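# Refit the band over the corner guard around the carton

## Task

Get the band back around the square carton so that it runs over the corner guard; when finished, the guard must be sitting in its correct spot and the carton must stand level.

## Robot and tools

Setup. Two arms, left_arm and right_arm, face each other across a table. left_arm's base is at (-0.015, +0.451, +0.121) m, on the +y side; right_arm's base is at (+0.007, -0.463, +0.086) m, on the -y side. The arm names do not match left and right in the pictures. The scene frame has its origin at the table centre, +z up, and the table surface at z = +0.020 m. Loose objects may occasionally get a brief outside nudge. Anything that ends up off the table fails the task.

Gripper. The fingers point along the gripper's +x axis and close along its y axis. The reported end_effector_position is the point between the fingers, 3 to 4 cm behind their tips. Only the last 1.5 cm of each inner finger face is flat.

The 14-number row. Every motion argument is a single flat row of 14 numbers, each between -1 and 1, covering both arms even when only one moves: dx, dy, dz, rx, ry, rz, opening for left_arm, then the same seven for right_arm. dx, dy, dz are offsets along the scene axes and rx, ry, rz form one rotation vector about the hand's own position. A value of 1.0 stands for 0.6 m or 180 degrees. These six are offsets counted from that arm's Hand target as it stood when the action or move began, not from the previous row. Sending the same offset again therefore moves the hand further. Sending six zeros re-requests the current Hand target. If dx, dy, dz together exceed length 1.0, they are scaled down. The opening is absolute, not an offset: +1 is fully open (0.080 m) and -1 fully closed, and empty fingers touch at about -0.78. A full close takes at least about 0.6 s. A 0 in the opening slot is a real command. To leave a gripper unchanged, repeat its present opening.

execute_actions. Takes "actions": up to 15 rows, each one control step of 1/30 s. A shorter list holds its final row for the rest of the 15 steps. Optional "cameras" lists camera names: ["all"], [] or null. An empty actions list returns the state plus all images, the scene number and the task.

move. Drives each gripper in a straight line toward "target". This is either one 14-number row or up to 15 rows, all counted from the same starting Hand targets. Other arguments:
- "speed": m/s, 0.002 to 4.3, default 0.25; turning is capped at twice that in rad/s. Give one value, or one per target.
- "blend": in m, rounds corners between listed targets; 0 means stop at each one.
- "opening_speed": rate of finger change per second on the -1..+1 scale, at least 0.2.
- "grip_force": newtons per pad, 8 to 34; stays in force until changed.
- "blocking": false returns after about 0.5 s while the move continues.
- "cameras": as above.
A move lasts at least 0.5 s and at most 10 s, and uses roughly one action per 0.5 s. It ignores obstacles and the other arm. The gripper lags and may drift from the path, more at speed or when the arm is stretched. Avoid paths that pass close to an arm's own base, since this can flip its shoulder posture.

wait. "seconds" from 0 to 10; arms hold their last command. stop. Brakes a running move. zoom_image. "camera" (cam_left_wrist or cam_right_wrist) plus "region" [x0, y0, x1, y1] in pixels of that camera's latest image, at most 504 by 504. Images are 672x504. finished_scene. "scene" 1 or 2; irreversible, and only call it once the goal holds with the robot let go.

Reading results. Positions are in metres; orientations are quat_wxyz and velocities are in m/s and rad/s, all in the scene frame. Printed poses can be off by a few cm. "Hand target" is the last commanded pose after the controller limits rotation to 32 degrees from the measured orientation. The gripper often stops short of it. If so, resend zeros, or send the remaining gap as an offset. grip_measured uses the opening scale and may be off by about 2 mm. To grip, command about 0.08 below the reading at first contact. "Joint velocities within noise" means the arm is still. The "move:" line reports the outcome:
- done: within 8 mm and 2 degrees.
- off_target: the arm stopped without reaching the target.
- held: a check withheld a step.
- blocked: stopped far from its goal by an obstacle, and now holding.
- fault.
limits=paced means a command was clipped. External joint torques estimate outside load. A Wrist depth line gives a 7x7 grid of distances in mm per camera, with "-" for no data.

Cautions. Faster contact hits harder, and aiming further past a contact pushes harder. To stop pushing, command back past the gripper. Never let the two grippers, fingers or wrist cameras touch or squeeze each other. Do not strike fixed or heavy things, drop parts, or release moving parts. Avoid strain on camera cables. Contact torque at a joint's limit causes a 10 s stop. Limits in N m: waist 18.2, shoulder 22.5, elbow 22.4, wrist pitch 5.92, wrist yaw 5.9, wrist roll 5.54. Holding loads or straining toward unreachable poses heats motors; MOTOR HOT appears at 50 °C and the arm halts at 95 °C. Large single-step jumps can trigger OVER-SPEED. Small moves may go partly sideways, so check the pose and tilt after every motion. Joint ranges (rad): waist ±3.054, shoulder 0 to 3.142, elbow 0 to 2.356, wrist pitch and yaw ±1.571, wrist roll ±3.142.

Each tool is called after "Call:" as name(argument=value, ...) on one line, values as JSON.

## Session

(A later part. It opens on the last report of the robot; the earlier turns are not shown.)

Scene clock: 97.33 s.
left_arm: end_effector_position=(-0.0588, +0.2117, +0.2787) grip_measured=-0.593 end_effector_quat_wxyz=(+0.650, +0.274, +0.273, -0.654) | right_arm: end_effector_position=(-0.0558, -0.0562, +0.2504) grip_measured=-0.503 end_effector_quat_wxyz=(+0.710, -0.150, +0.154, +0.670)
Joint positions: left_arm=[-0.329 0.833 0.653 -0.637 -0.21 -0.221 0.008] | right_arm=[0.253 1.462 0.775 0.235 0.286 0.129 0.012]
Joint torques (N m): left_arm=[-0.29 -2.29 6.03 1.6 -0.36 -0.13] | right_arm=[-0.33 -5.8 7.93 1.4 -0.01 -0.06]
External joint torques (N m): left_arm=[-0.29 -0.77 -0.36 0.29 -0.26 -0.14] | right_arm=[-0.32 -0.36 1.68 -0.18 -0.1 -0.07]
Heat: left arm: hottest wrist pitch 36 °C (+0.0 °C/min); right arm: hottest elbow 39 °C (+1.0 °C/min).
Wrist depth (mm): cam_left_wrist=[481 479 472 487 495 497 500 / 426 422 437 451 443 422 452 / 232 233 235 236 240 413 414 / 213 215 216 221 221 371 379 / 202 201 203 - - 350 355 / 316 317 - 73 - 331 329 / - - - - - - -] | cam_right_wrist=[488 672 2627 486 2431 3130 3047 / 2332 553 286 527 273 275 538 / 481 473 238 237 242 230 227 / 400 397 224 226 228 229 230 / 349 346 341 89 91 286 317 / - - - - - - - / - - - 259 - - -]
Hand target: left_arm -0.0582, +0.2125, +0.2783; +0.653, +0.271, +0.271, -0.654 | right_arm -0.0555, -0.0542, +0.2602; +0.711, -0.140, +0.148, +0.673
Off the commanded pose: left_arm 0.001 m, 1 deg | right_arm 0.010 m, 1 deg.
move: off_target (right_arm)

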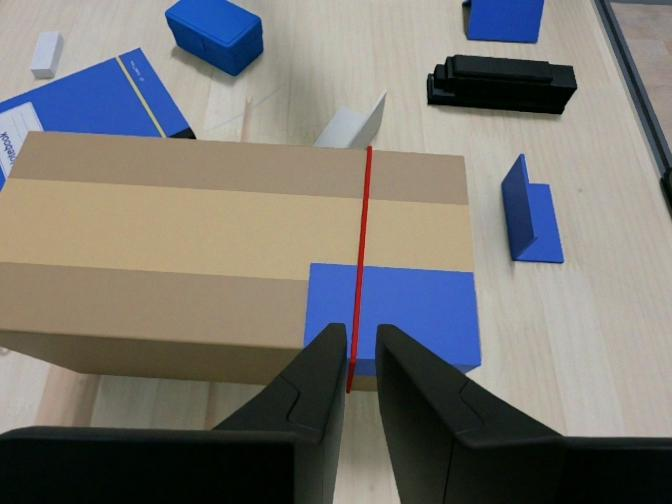

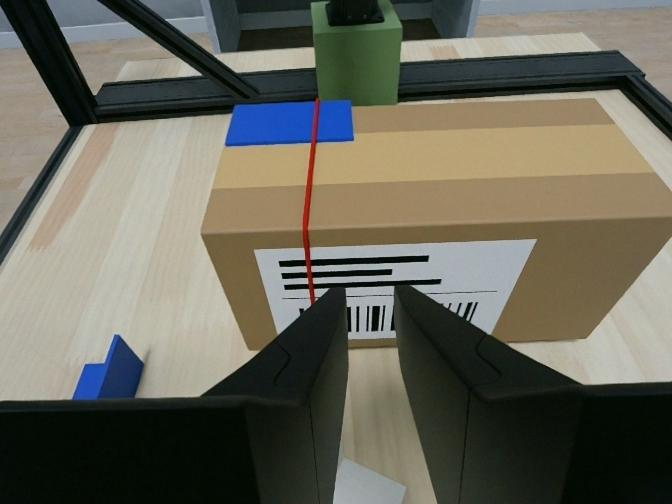

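Call:
move(target=[[-0.0063, -0.0783, -0.0638, 0.2499, -0.007, -0.0169, -0.4, 0, 0, 0, 0, 0, 0, -0.5], [-0.0063, -0.0783, -0.1292, 0.2499, -0.007, -0.0169, -0.4, 0, 0, 0, 0, 0, 0, -0.5]], speed=[0.3, 0.07], cameras=["cam_left_wrist"])

Scene clock: 109.37 s.
left_arm: end_effector_position=(-0.0622, +0.1638, +0.2048) grip_measured=-0.403 end_effector_quat_wxyz=(+0.490, +0.511, +0.483, -0.515) | right_arm: end_effector_position=(-0.0558, -0.0562, +0.2504) grip_measured=-0.503 end_effector_quat_wxyz=(+0.710, -0.150, +0.154, +0.670)
Joint positions: left_arm=[-0.184 1.665 1.166 -1.06 -0.003 -0.112 0.017] | right_arm=[0.253 1.462 0.775 0.235 0.286 0.129 0.012]
Joint torques (N m): left_arm=[0.22 -4.84 4.68 0.27 0.19 0.16] | right_arm=[-0.34 -5.83 7.96 1.37 0 -0.06]
External joint torques (N m): left_arm=[0.2 1.12 -0.6 -0.06 0.2 0.15] | right_arm=[-0.33 -0.45 1.77 -0.19 -0.08 -0.07]
Heat: left arm: hottest wrist pitch 37 °C (+1.0 °C/min); right arm: hottest elbow 40 °C (+2.0 °C/min).
Wrist depth (mm): cam_left_wrist=[- 89 89 90 90 90 90 / - 94 95 94 95 95 228 / - 99 99 99 99 100 240 / - 105 105 103 103 102 257 / 111 113 110 108 110 112 274 / 286 282 72 91 - 287 292 / - - - 310 - - -] | cam_right_wrist=[487 666 226 229 2568 695 - / 2308 540 509 275 280 267 495 / 479 476 231 244 240 247 227 / 401 397 224 226 227 229 231 / 349 345 342 89 91 287 319 / 316 - - - - - - / - - - 258 - - -]
Hand target: left_arm -0.0619, +0.1655, +0.2009; +0.485, +0.514, +0.487, -0.514 | right_arm -0.0555, -0.0542, +0.2602; +0.711, -0.140, +0.148, +0.673
Off the commanded pose: left_arm 0.004 m, 1 deg | right_arm 0.010 m, 1 deg.
move: off_target (right_arm)
Images, in order (width x height): cam_left_wrist 672x504.

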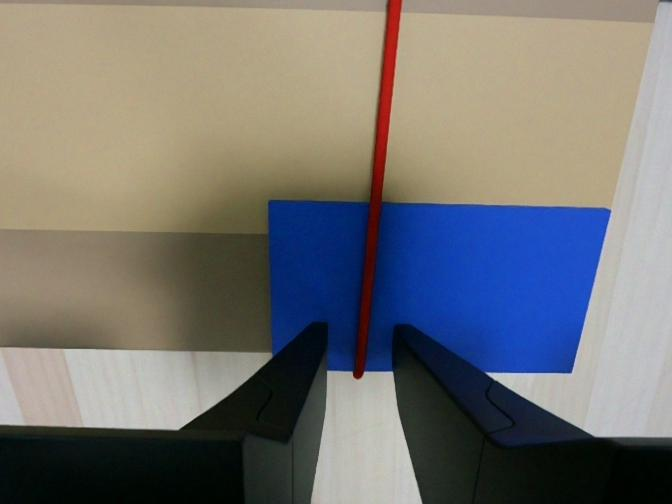

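Call:
move(target=[[0, 0, 0, 0, 0, 0, -1.0, 0, 0, 0, 0, 0, 0, -0.5], [0, 0.0117, 0.0267, 0, 0, 0, -1.0, 0, 0, 0, 0, 0, 0, -0.5], [0, 0.0358, 0.0393, 0, 0, 0, -1.0, 0, 0, 0, 0, 0, 0, -0.5], [-0.011, 0.0358, 0.0393, 0, 0, 0, -1.0, 0, 0, 0, 0, 0, 0, -0.5], [-0.011, -0.0092, 0.0097, 0, 0, 0, -1.0, 0, 0, 0, 0, 0, 0, -0.5]], speed=0.05, blend=[0, 0.003, 0.003, 0.003, 0], cameras=["cam_left_wrist"])

Call:
zoom_image(camera="cam_left_wrist", region=[230, 150, 630, 400])

Scene clock: 115.00 s.
left_arm: end_effector_position=(-0.0677, +0.1641, +0.2056) grip_measured=-0.768 end_effector_quat_wxyz=(+0.486, +0.516, +0.488, -0.510) | right_arm: end_effector_position=(-0.0558, -0.0562, +0.2504) grip_measured=-0.503 end_effector_quat_wxyz=(+0.710, -0.150, +0.154, +0.670)
Joint positions: left_arm=[-0.202 1.683 1.189 -1.085 -0.003 -0.131 0] | right_arm=[0.253 1.462 0.775 0.235 0.286 0.129 0.012]
Joint torques (N m): left_arm=[0.22 -4.62 7.15 0.18 0.17 0.15] | right_arm=[-0.35 -5.85 7.94 1.4 -0.03 -0.06]
External joint torques (N m): left_arm=[0.19 1.41 1.93 -0.12 0.18 0.15] | right_arm=[-0.36 -0.38 1.66 -0.19 -0.1 -0.07]
Heat: left arm: hottest wrist pitch 36 °C (+0.0 °C/min); right arm: hottest elbow 41 °C (+2.0 °C/min).
Wrist depth (mm): cam_left_wrist=[- 89 89 89 90 90 91 / - 94 95 94 95 96 229 / - 99 100 99 100 100 244 / - 105 104 103 104 102 259 / 112 113 110 108 110 114 275 / 291 291 - 73 115 295 296 / - - - - - - -] | cam_right_wrist=[2720 672 499 213 2787 703 - / 2405 536 - 269 266 281 523 / 476 475 248 246 233 228 220 / 401 399 225 227 228 229 230 / 345 346 343 89 91 288 317 / 318 - - - - - - / - - - 259 - - -]
Hand target: left_arm -0.0685, +0.1600, +0.2066; +0.485, +0.514, +0.487, -0.514 | right_arm -0.0555, -0.0542, +0.2602; +0.711, -0.140, +0.148, +0.673
Off the commanded pose: left_arm 0.004 m, 1 deg | right_arm 0.010 m, 1 deg.
move: off_target (right_arm)
Images, in order (width x height): cam_left_wrist 672x504.

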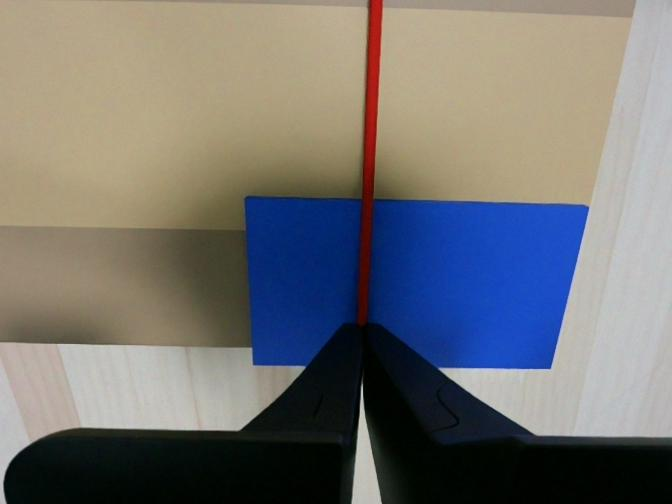

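Scaled by 1.260.

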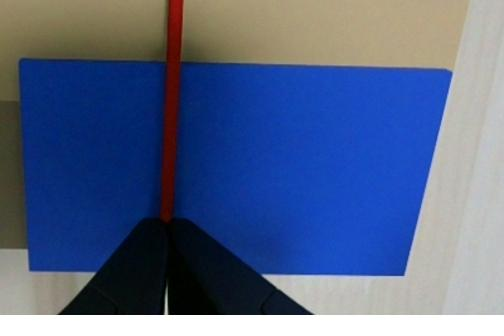

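Call:
execute_actions(actions=[[[-0.001,0,0,0,0,0,-0.79,0,0,0,0,0,0,-0.5],[-0.0018,0,0,0,0,0,-0.775,0,0,0,0,0,0,-0.5],[-0.0026,0,0,0,0,0,-0.76,0,0,0,0,0,0,-0.5],[-0.0034,0,0,0,0,0,-0.745,0,0,0,0,0,0,-0.5],[-0.0042,0,0,0,0,0,-0.73,0,0,0,0,0,0,-0.5],[-0.005,0,0,0,0,0,-0.715,0,0,0,0,0,0,-0.5],[-0.0058,0,0,0,0,0,-0.70,0,0,0,0,0,0,-0.5],[-0.0066,0,0,0,0,0,-0.685,0,0,0,0,0,0,-0.5],[-0.0074,0,0,0,0,0,-0.67,0,0,0,0,0,0,-0.5],[-0.0082,0,0,0,0,0,-0.655,0,0,0,0,0,0,-0.5],[-0.009,0,0,0,0,0,-0.64,0,0,0,0,0,0,-0.5],[-0.0098,0,0,0,0,0,-0.625,0,0,0,0,0,0,-0.5],[-0.0105,0,0,0,0,0,-0.61,0,0,0,0,0,0,-0.5],[-0.0105,0,0,0,0,0,-0.6,0,0,0,0,0,0,-0.5],[-0.0105,0,0,0,0,0,-0.59,0,0,0,0,0,0,-0.5]]], cameras=["cam_left_wrist"])

Call:
zoom_image(camera="cam_left_wrist", region=[230, 150, 630, 400])

Scene clock: 118.43 s.
left_arm: end_effector_position=(-0.0722, +0.1638, +0.2054) grip_measured=-0.594 end_effector_quat_wxyz=(+0.485, +0.517, +0.486, -0.511) | right_arm: end_effector_position=(-0.0558, -0.0562, +0.2504) grip_measured=-0.503 end_effector_quat_wxyz=(+0.710, -0.150, +0.154, +0.670)
Joint positions: left_arm=[-0.217 1.687 1.193 -1.085 -0.003 -0.141 0.008] | right_arm=[0.253 1.462 0.775 0.235 0.286 0.129 0.012]
Joint torques (N m): left_arm=[-0.31 -4.74 7.27 0.11 0.2 -0.14] | right_arm=[-0.32 -5.81 7.91 1.39 -0.01 -0.07]
External joint torques (N m): left_arm=[-0.28 1.37 1.97 -0.22 0.2 -0.14] | right_arm=[-0.31 -0.33 1.65 -0.2 -0.09 -0.07]
Heat: left arm: hottest wrist pitch 36 °C (+0.0 °C/min); right arm: hottest elbow 41 °C (+2.0 °C/min).
Wrist depth (mm): cam_left_wrist=[- 89 89 89 89 89 213 / - 95 95 94 94 94 228 / - 99 99 99 100 99 242 / - 105 104 103 103 105 258 / 112 114 110 108 110 266 273 / 291 287 - 73 75 290 294 / - - - - - - -] | cam_right_wrist=[490 660 224 244 2431 - 3007 / 2219 556 - 270 271 269 264 / 475 471 258 244 232 233 226 / 402 399 224 226 227 228 230 / 348 345 342 89 91 287 318 / 317 - - - - - - / - - - 259 - - -]
Hand target: left_arm -0.0748, +0.1599, +0.2066; +0.485, +0.514, +0.487, -0.514 | right_arm -0.0555, -0.0542, +0.2602; +0.711, -0.140, +0.148, +0.673
Off the commanded pose: left_arm 0.005 m, 0 deg | right_arm 0.010 m, 1 deg.
Images, in order (width x height): cam_left_wrist 672x504.

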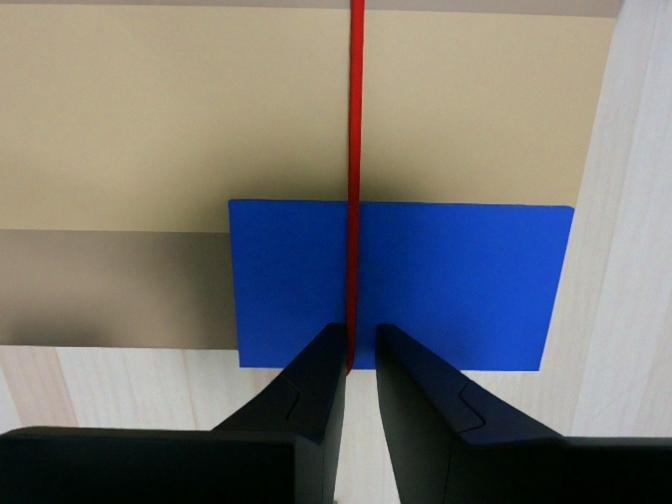

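Scaled by 1.260.

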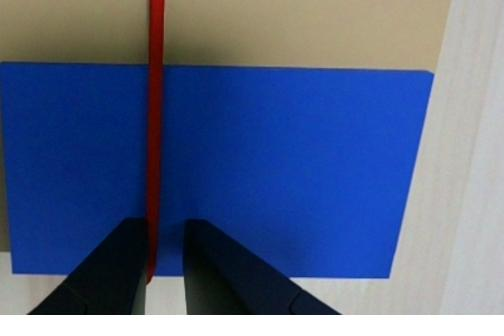

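Call:
move(target=[[0, 0, 0.05, 0, 0, 0, -0.59, 0, 0, 0, 0, 0, 0, -0.5]], speed=[0.06], cameras=["all"])

Call:
zoom_image(camera="cam_left_wrist", region=[200, 80, 600, 380])

Call:
zoom_image(camera="cam_right_wrist", region=[150, 80, 400, 360])

Scene clock: 120.80 s.
left_arm: end_effector_position=(-0.0728, +0.1629, +0.2293) grip_measured=-0.593 end_effector_quat_wxyz=(+0.480, +0.523, +0.490, -0.506) | right_arm: end_effector_position=(-0.0558, -0.0562, +0.2504) grip_measured=-0.503 end_effector_quat_wxyz=(+0.710, -0.150, +0.154, +0.670)
Joint positions: left_arm=[-0.218 1.687 1.29 -1.2 -0.002 -0.141 0.008] | right_arm=[0.253 1.462 0.775 0.235 0.286 0.129 0.012]
Joint torques (N m): left_arm=[-0.26 -7.08 7.27 -0.13 0.16 -0.13] | right_arm=[-0.28 -5.83 7.94 1.38 0 -0.06]
External joint torques (N m): left_arm=[-0.28 -0.86 1.91 -0.42 0.16 -0.13] | right_arm=[-0.26 -0.39 1.74 -0.18 -0.09 -0.06]
Heat: left arm: hottest wrist pitch 36 °C (+0.0 °C/min); right arm: hottest elbow 41 °C (+3.0 °C/min).
Wrist depth (mm): cam_left_wrist=[- 109 109 110 110 110 236 / - 115 117 114 114 119 249 / 122 124 123 121 122 266 266 / 132 130 129 126 129 280 284 / 304 303 301 135 137 304 305 / 324 320 - 73 75 323 326 / - - - - - - -] | cam_right_wrist=[2484 3047 655 477 2457 2930 2753 / 2285 559 - 282 282 270 510 / 475 470 240 237 228 229 228 / 402 397 225 227 228 229 230 / 347 345 343 89 91 287 319 / 318 - - - - - - / - - - 258 - - -]
Hand target: left_arm -0.0749, +0.1599, +0.2366; +0.485, +0.514, +0.487, -0.514 | right_arm -0.0555, -0.0542, +0.2602; +0.711, -0.140, +0.148, +0.673
Off the commanded pose: left_arm 0.008 m, 2 deg | right_arm 0.010 m, 1 deg.
move: off_target (right_arm)

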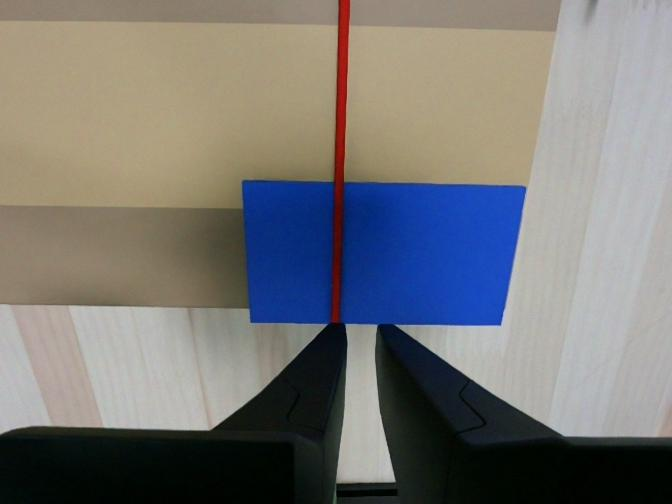

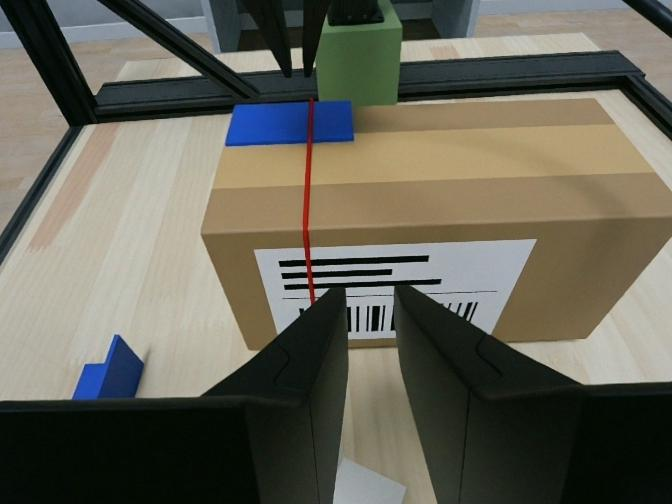

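Scaled by 1.260.

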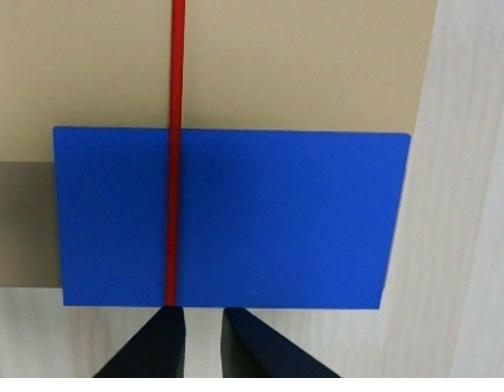

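Scaled by 1.800.

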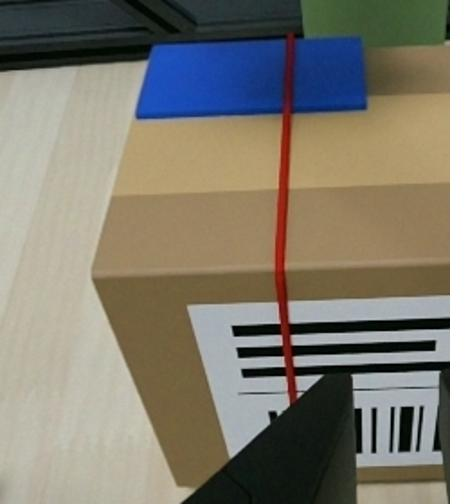

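Call:
move(target=[[0.025, 0.13, 0.1, -0.25, 0.007, 0.017, -0.59, 0.0, -0.03, 0.02, 0, 0, 0, -0.5]], speed=[0.3], cameras=["all"])

Call:
zoom_image(camera="cam_left_wrist", region=[250, 80, 622, 380])

Scene clock: 124.30 s.
left_arm: end_effector_position=(-0.0605, +0.2374, +0.2974) grip_measured=-0.593 end_effector_quat_wxyz=(+0.650, +0.273, +0.273, -0.655) | right_arm: end_effector_position=(-0.0552, -0.0703, +0.2700) grip_measured=-0.503 end_effector_quat_wxyz=(+0.711, -0.144, +0.149, +0.672)
Joint positions: left_arm=[-0.411 0.736 0.705 -0.799 -0.266 -0.283 0.008] | right_arm=[0.264 1.371 0.771 0.163 0.296 0.131 0.012]
Joint torques (N m): left_arm=[-0.3 -1.55 5.81 1.55 -0.34 -0.14] | right_arm=[0.34 -5.47 5.98 1.42 0.19 0.14]
External joint torques (N m): left_arm=[-0.3 -0.68 -0.46 0.25 -0.21 -0.14] | right_arm=[0.29 -0.55 -0.36 -0.14 0.12 0.14]
Heat: left arm: hottest wrist pitch 36 °C (+0.0 °C/min); right arm: hottest elbow 41 °C (+3.0 °C/min).
Wrist depth (mm): cam_left_wrist=[521 507 494 519 525 541 1838 / - - 466 477 465 464 487 / 253 257 259 261 264 437 437 / 234 236 238 244 386 393 400 / 349 269 254 - 361 371 373 / 335 340 - 73 75 348 346 / - - - - - - -] | cam_right_wrist=[485 2597 2457 501 2930 3088 3047 / 2405 608 600 - 594 307 590 / 1953 512 293 261 263 266 446 / 438 433 252 253 245 247 258 / 375 374 370 89 91 305 345 / 345 - - - - - - / - - - 278 - - -]
Hand target: left_arm -0.0599, +0.2379, +0.2967; +0.653, +0.270, +0.271, -0.654 | right_arm -0.0556, -0.0722, +0.2721; +0.711, -0.140, +0.148, +0.673
Off the commanded pose: left_arm 0.001 m, 0 deg | right_arm 0.003 m, 0 deg.
move: done

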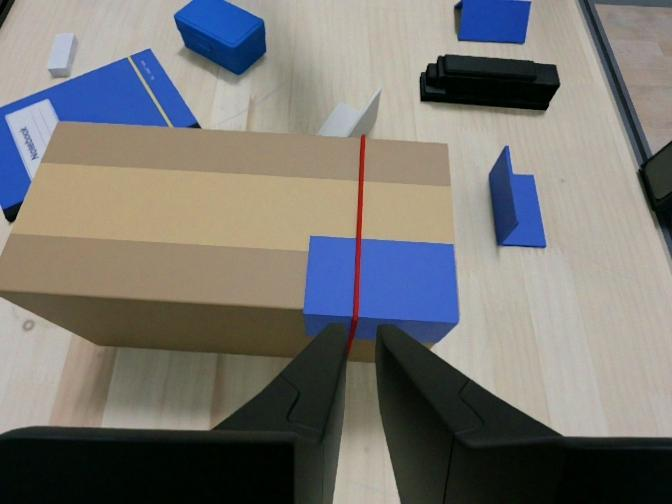

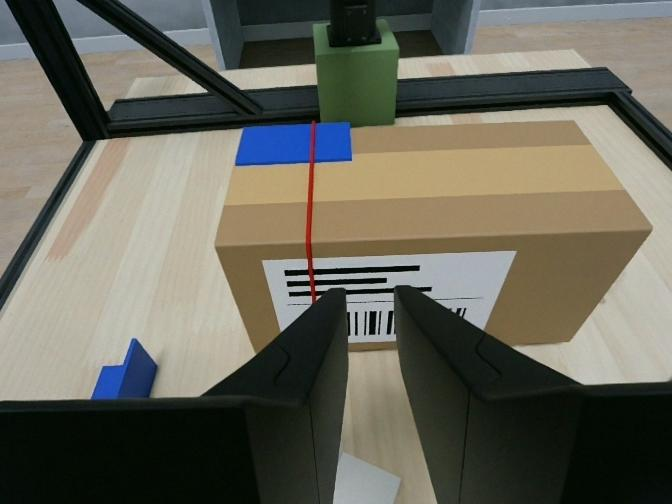

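Scaled by 1.355.

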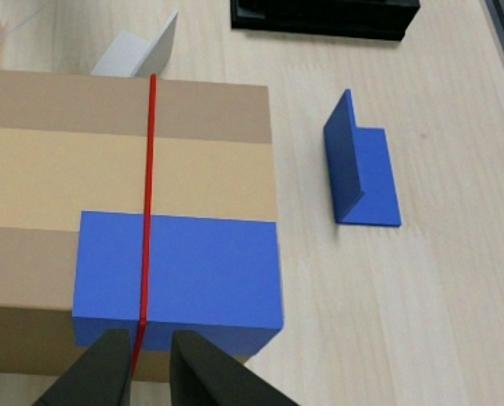

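Call:
finished_scene(scene=2)

The scene is finished: the task was done.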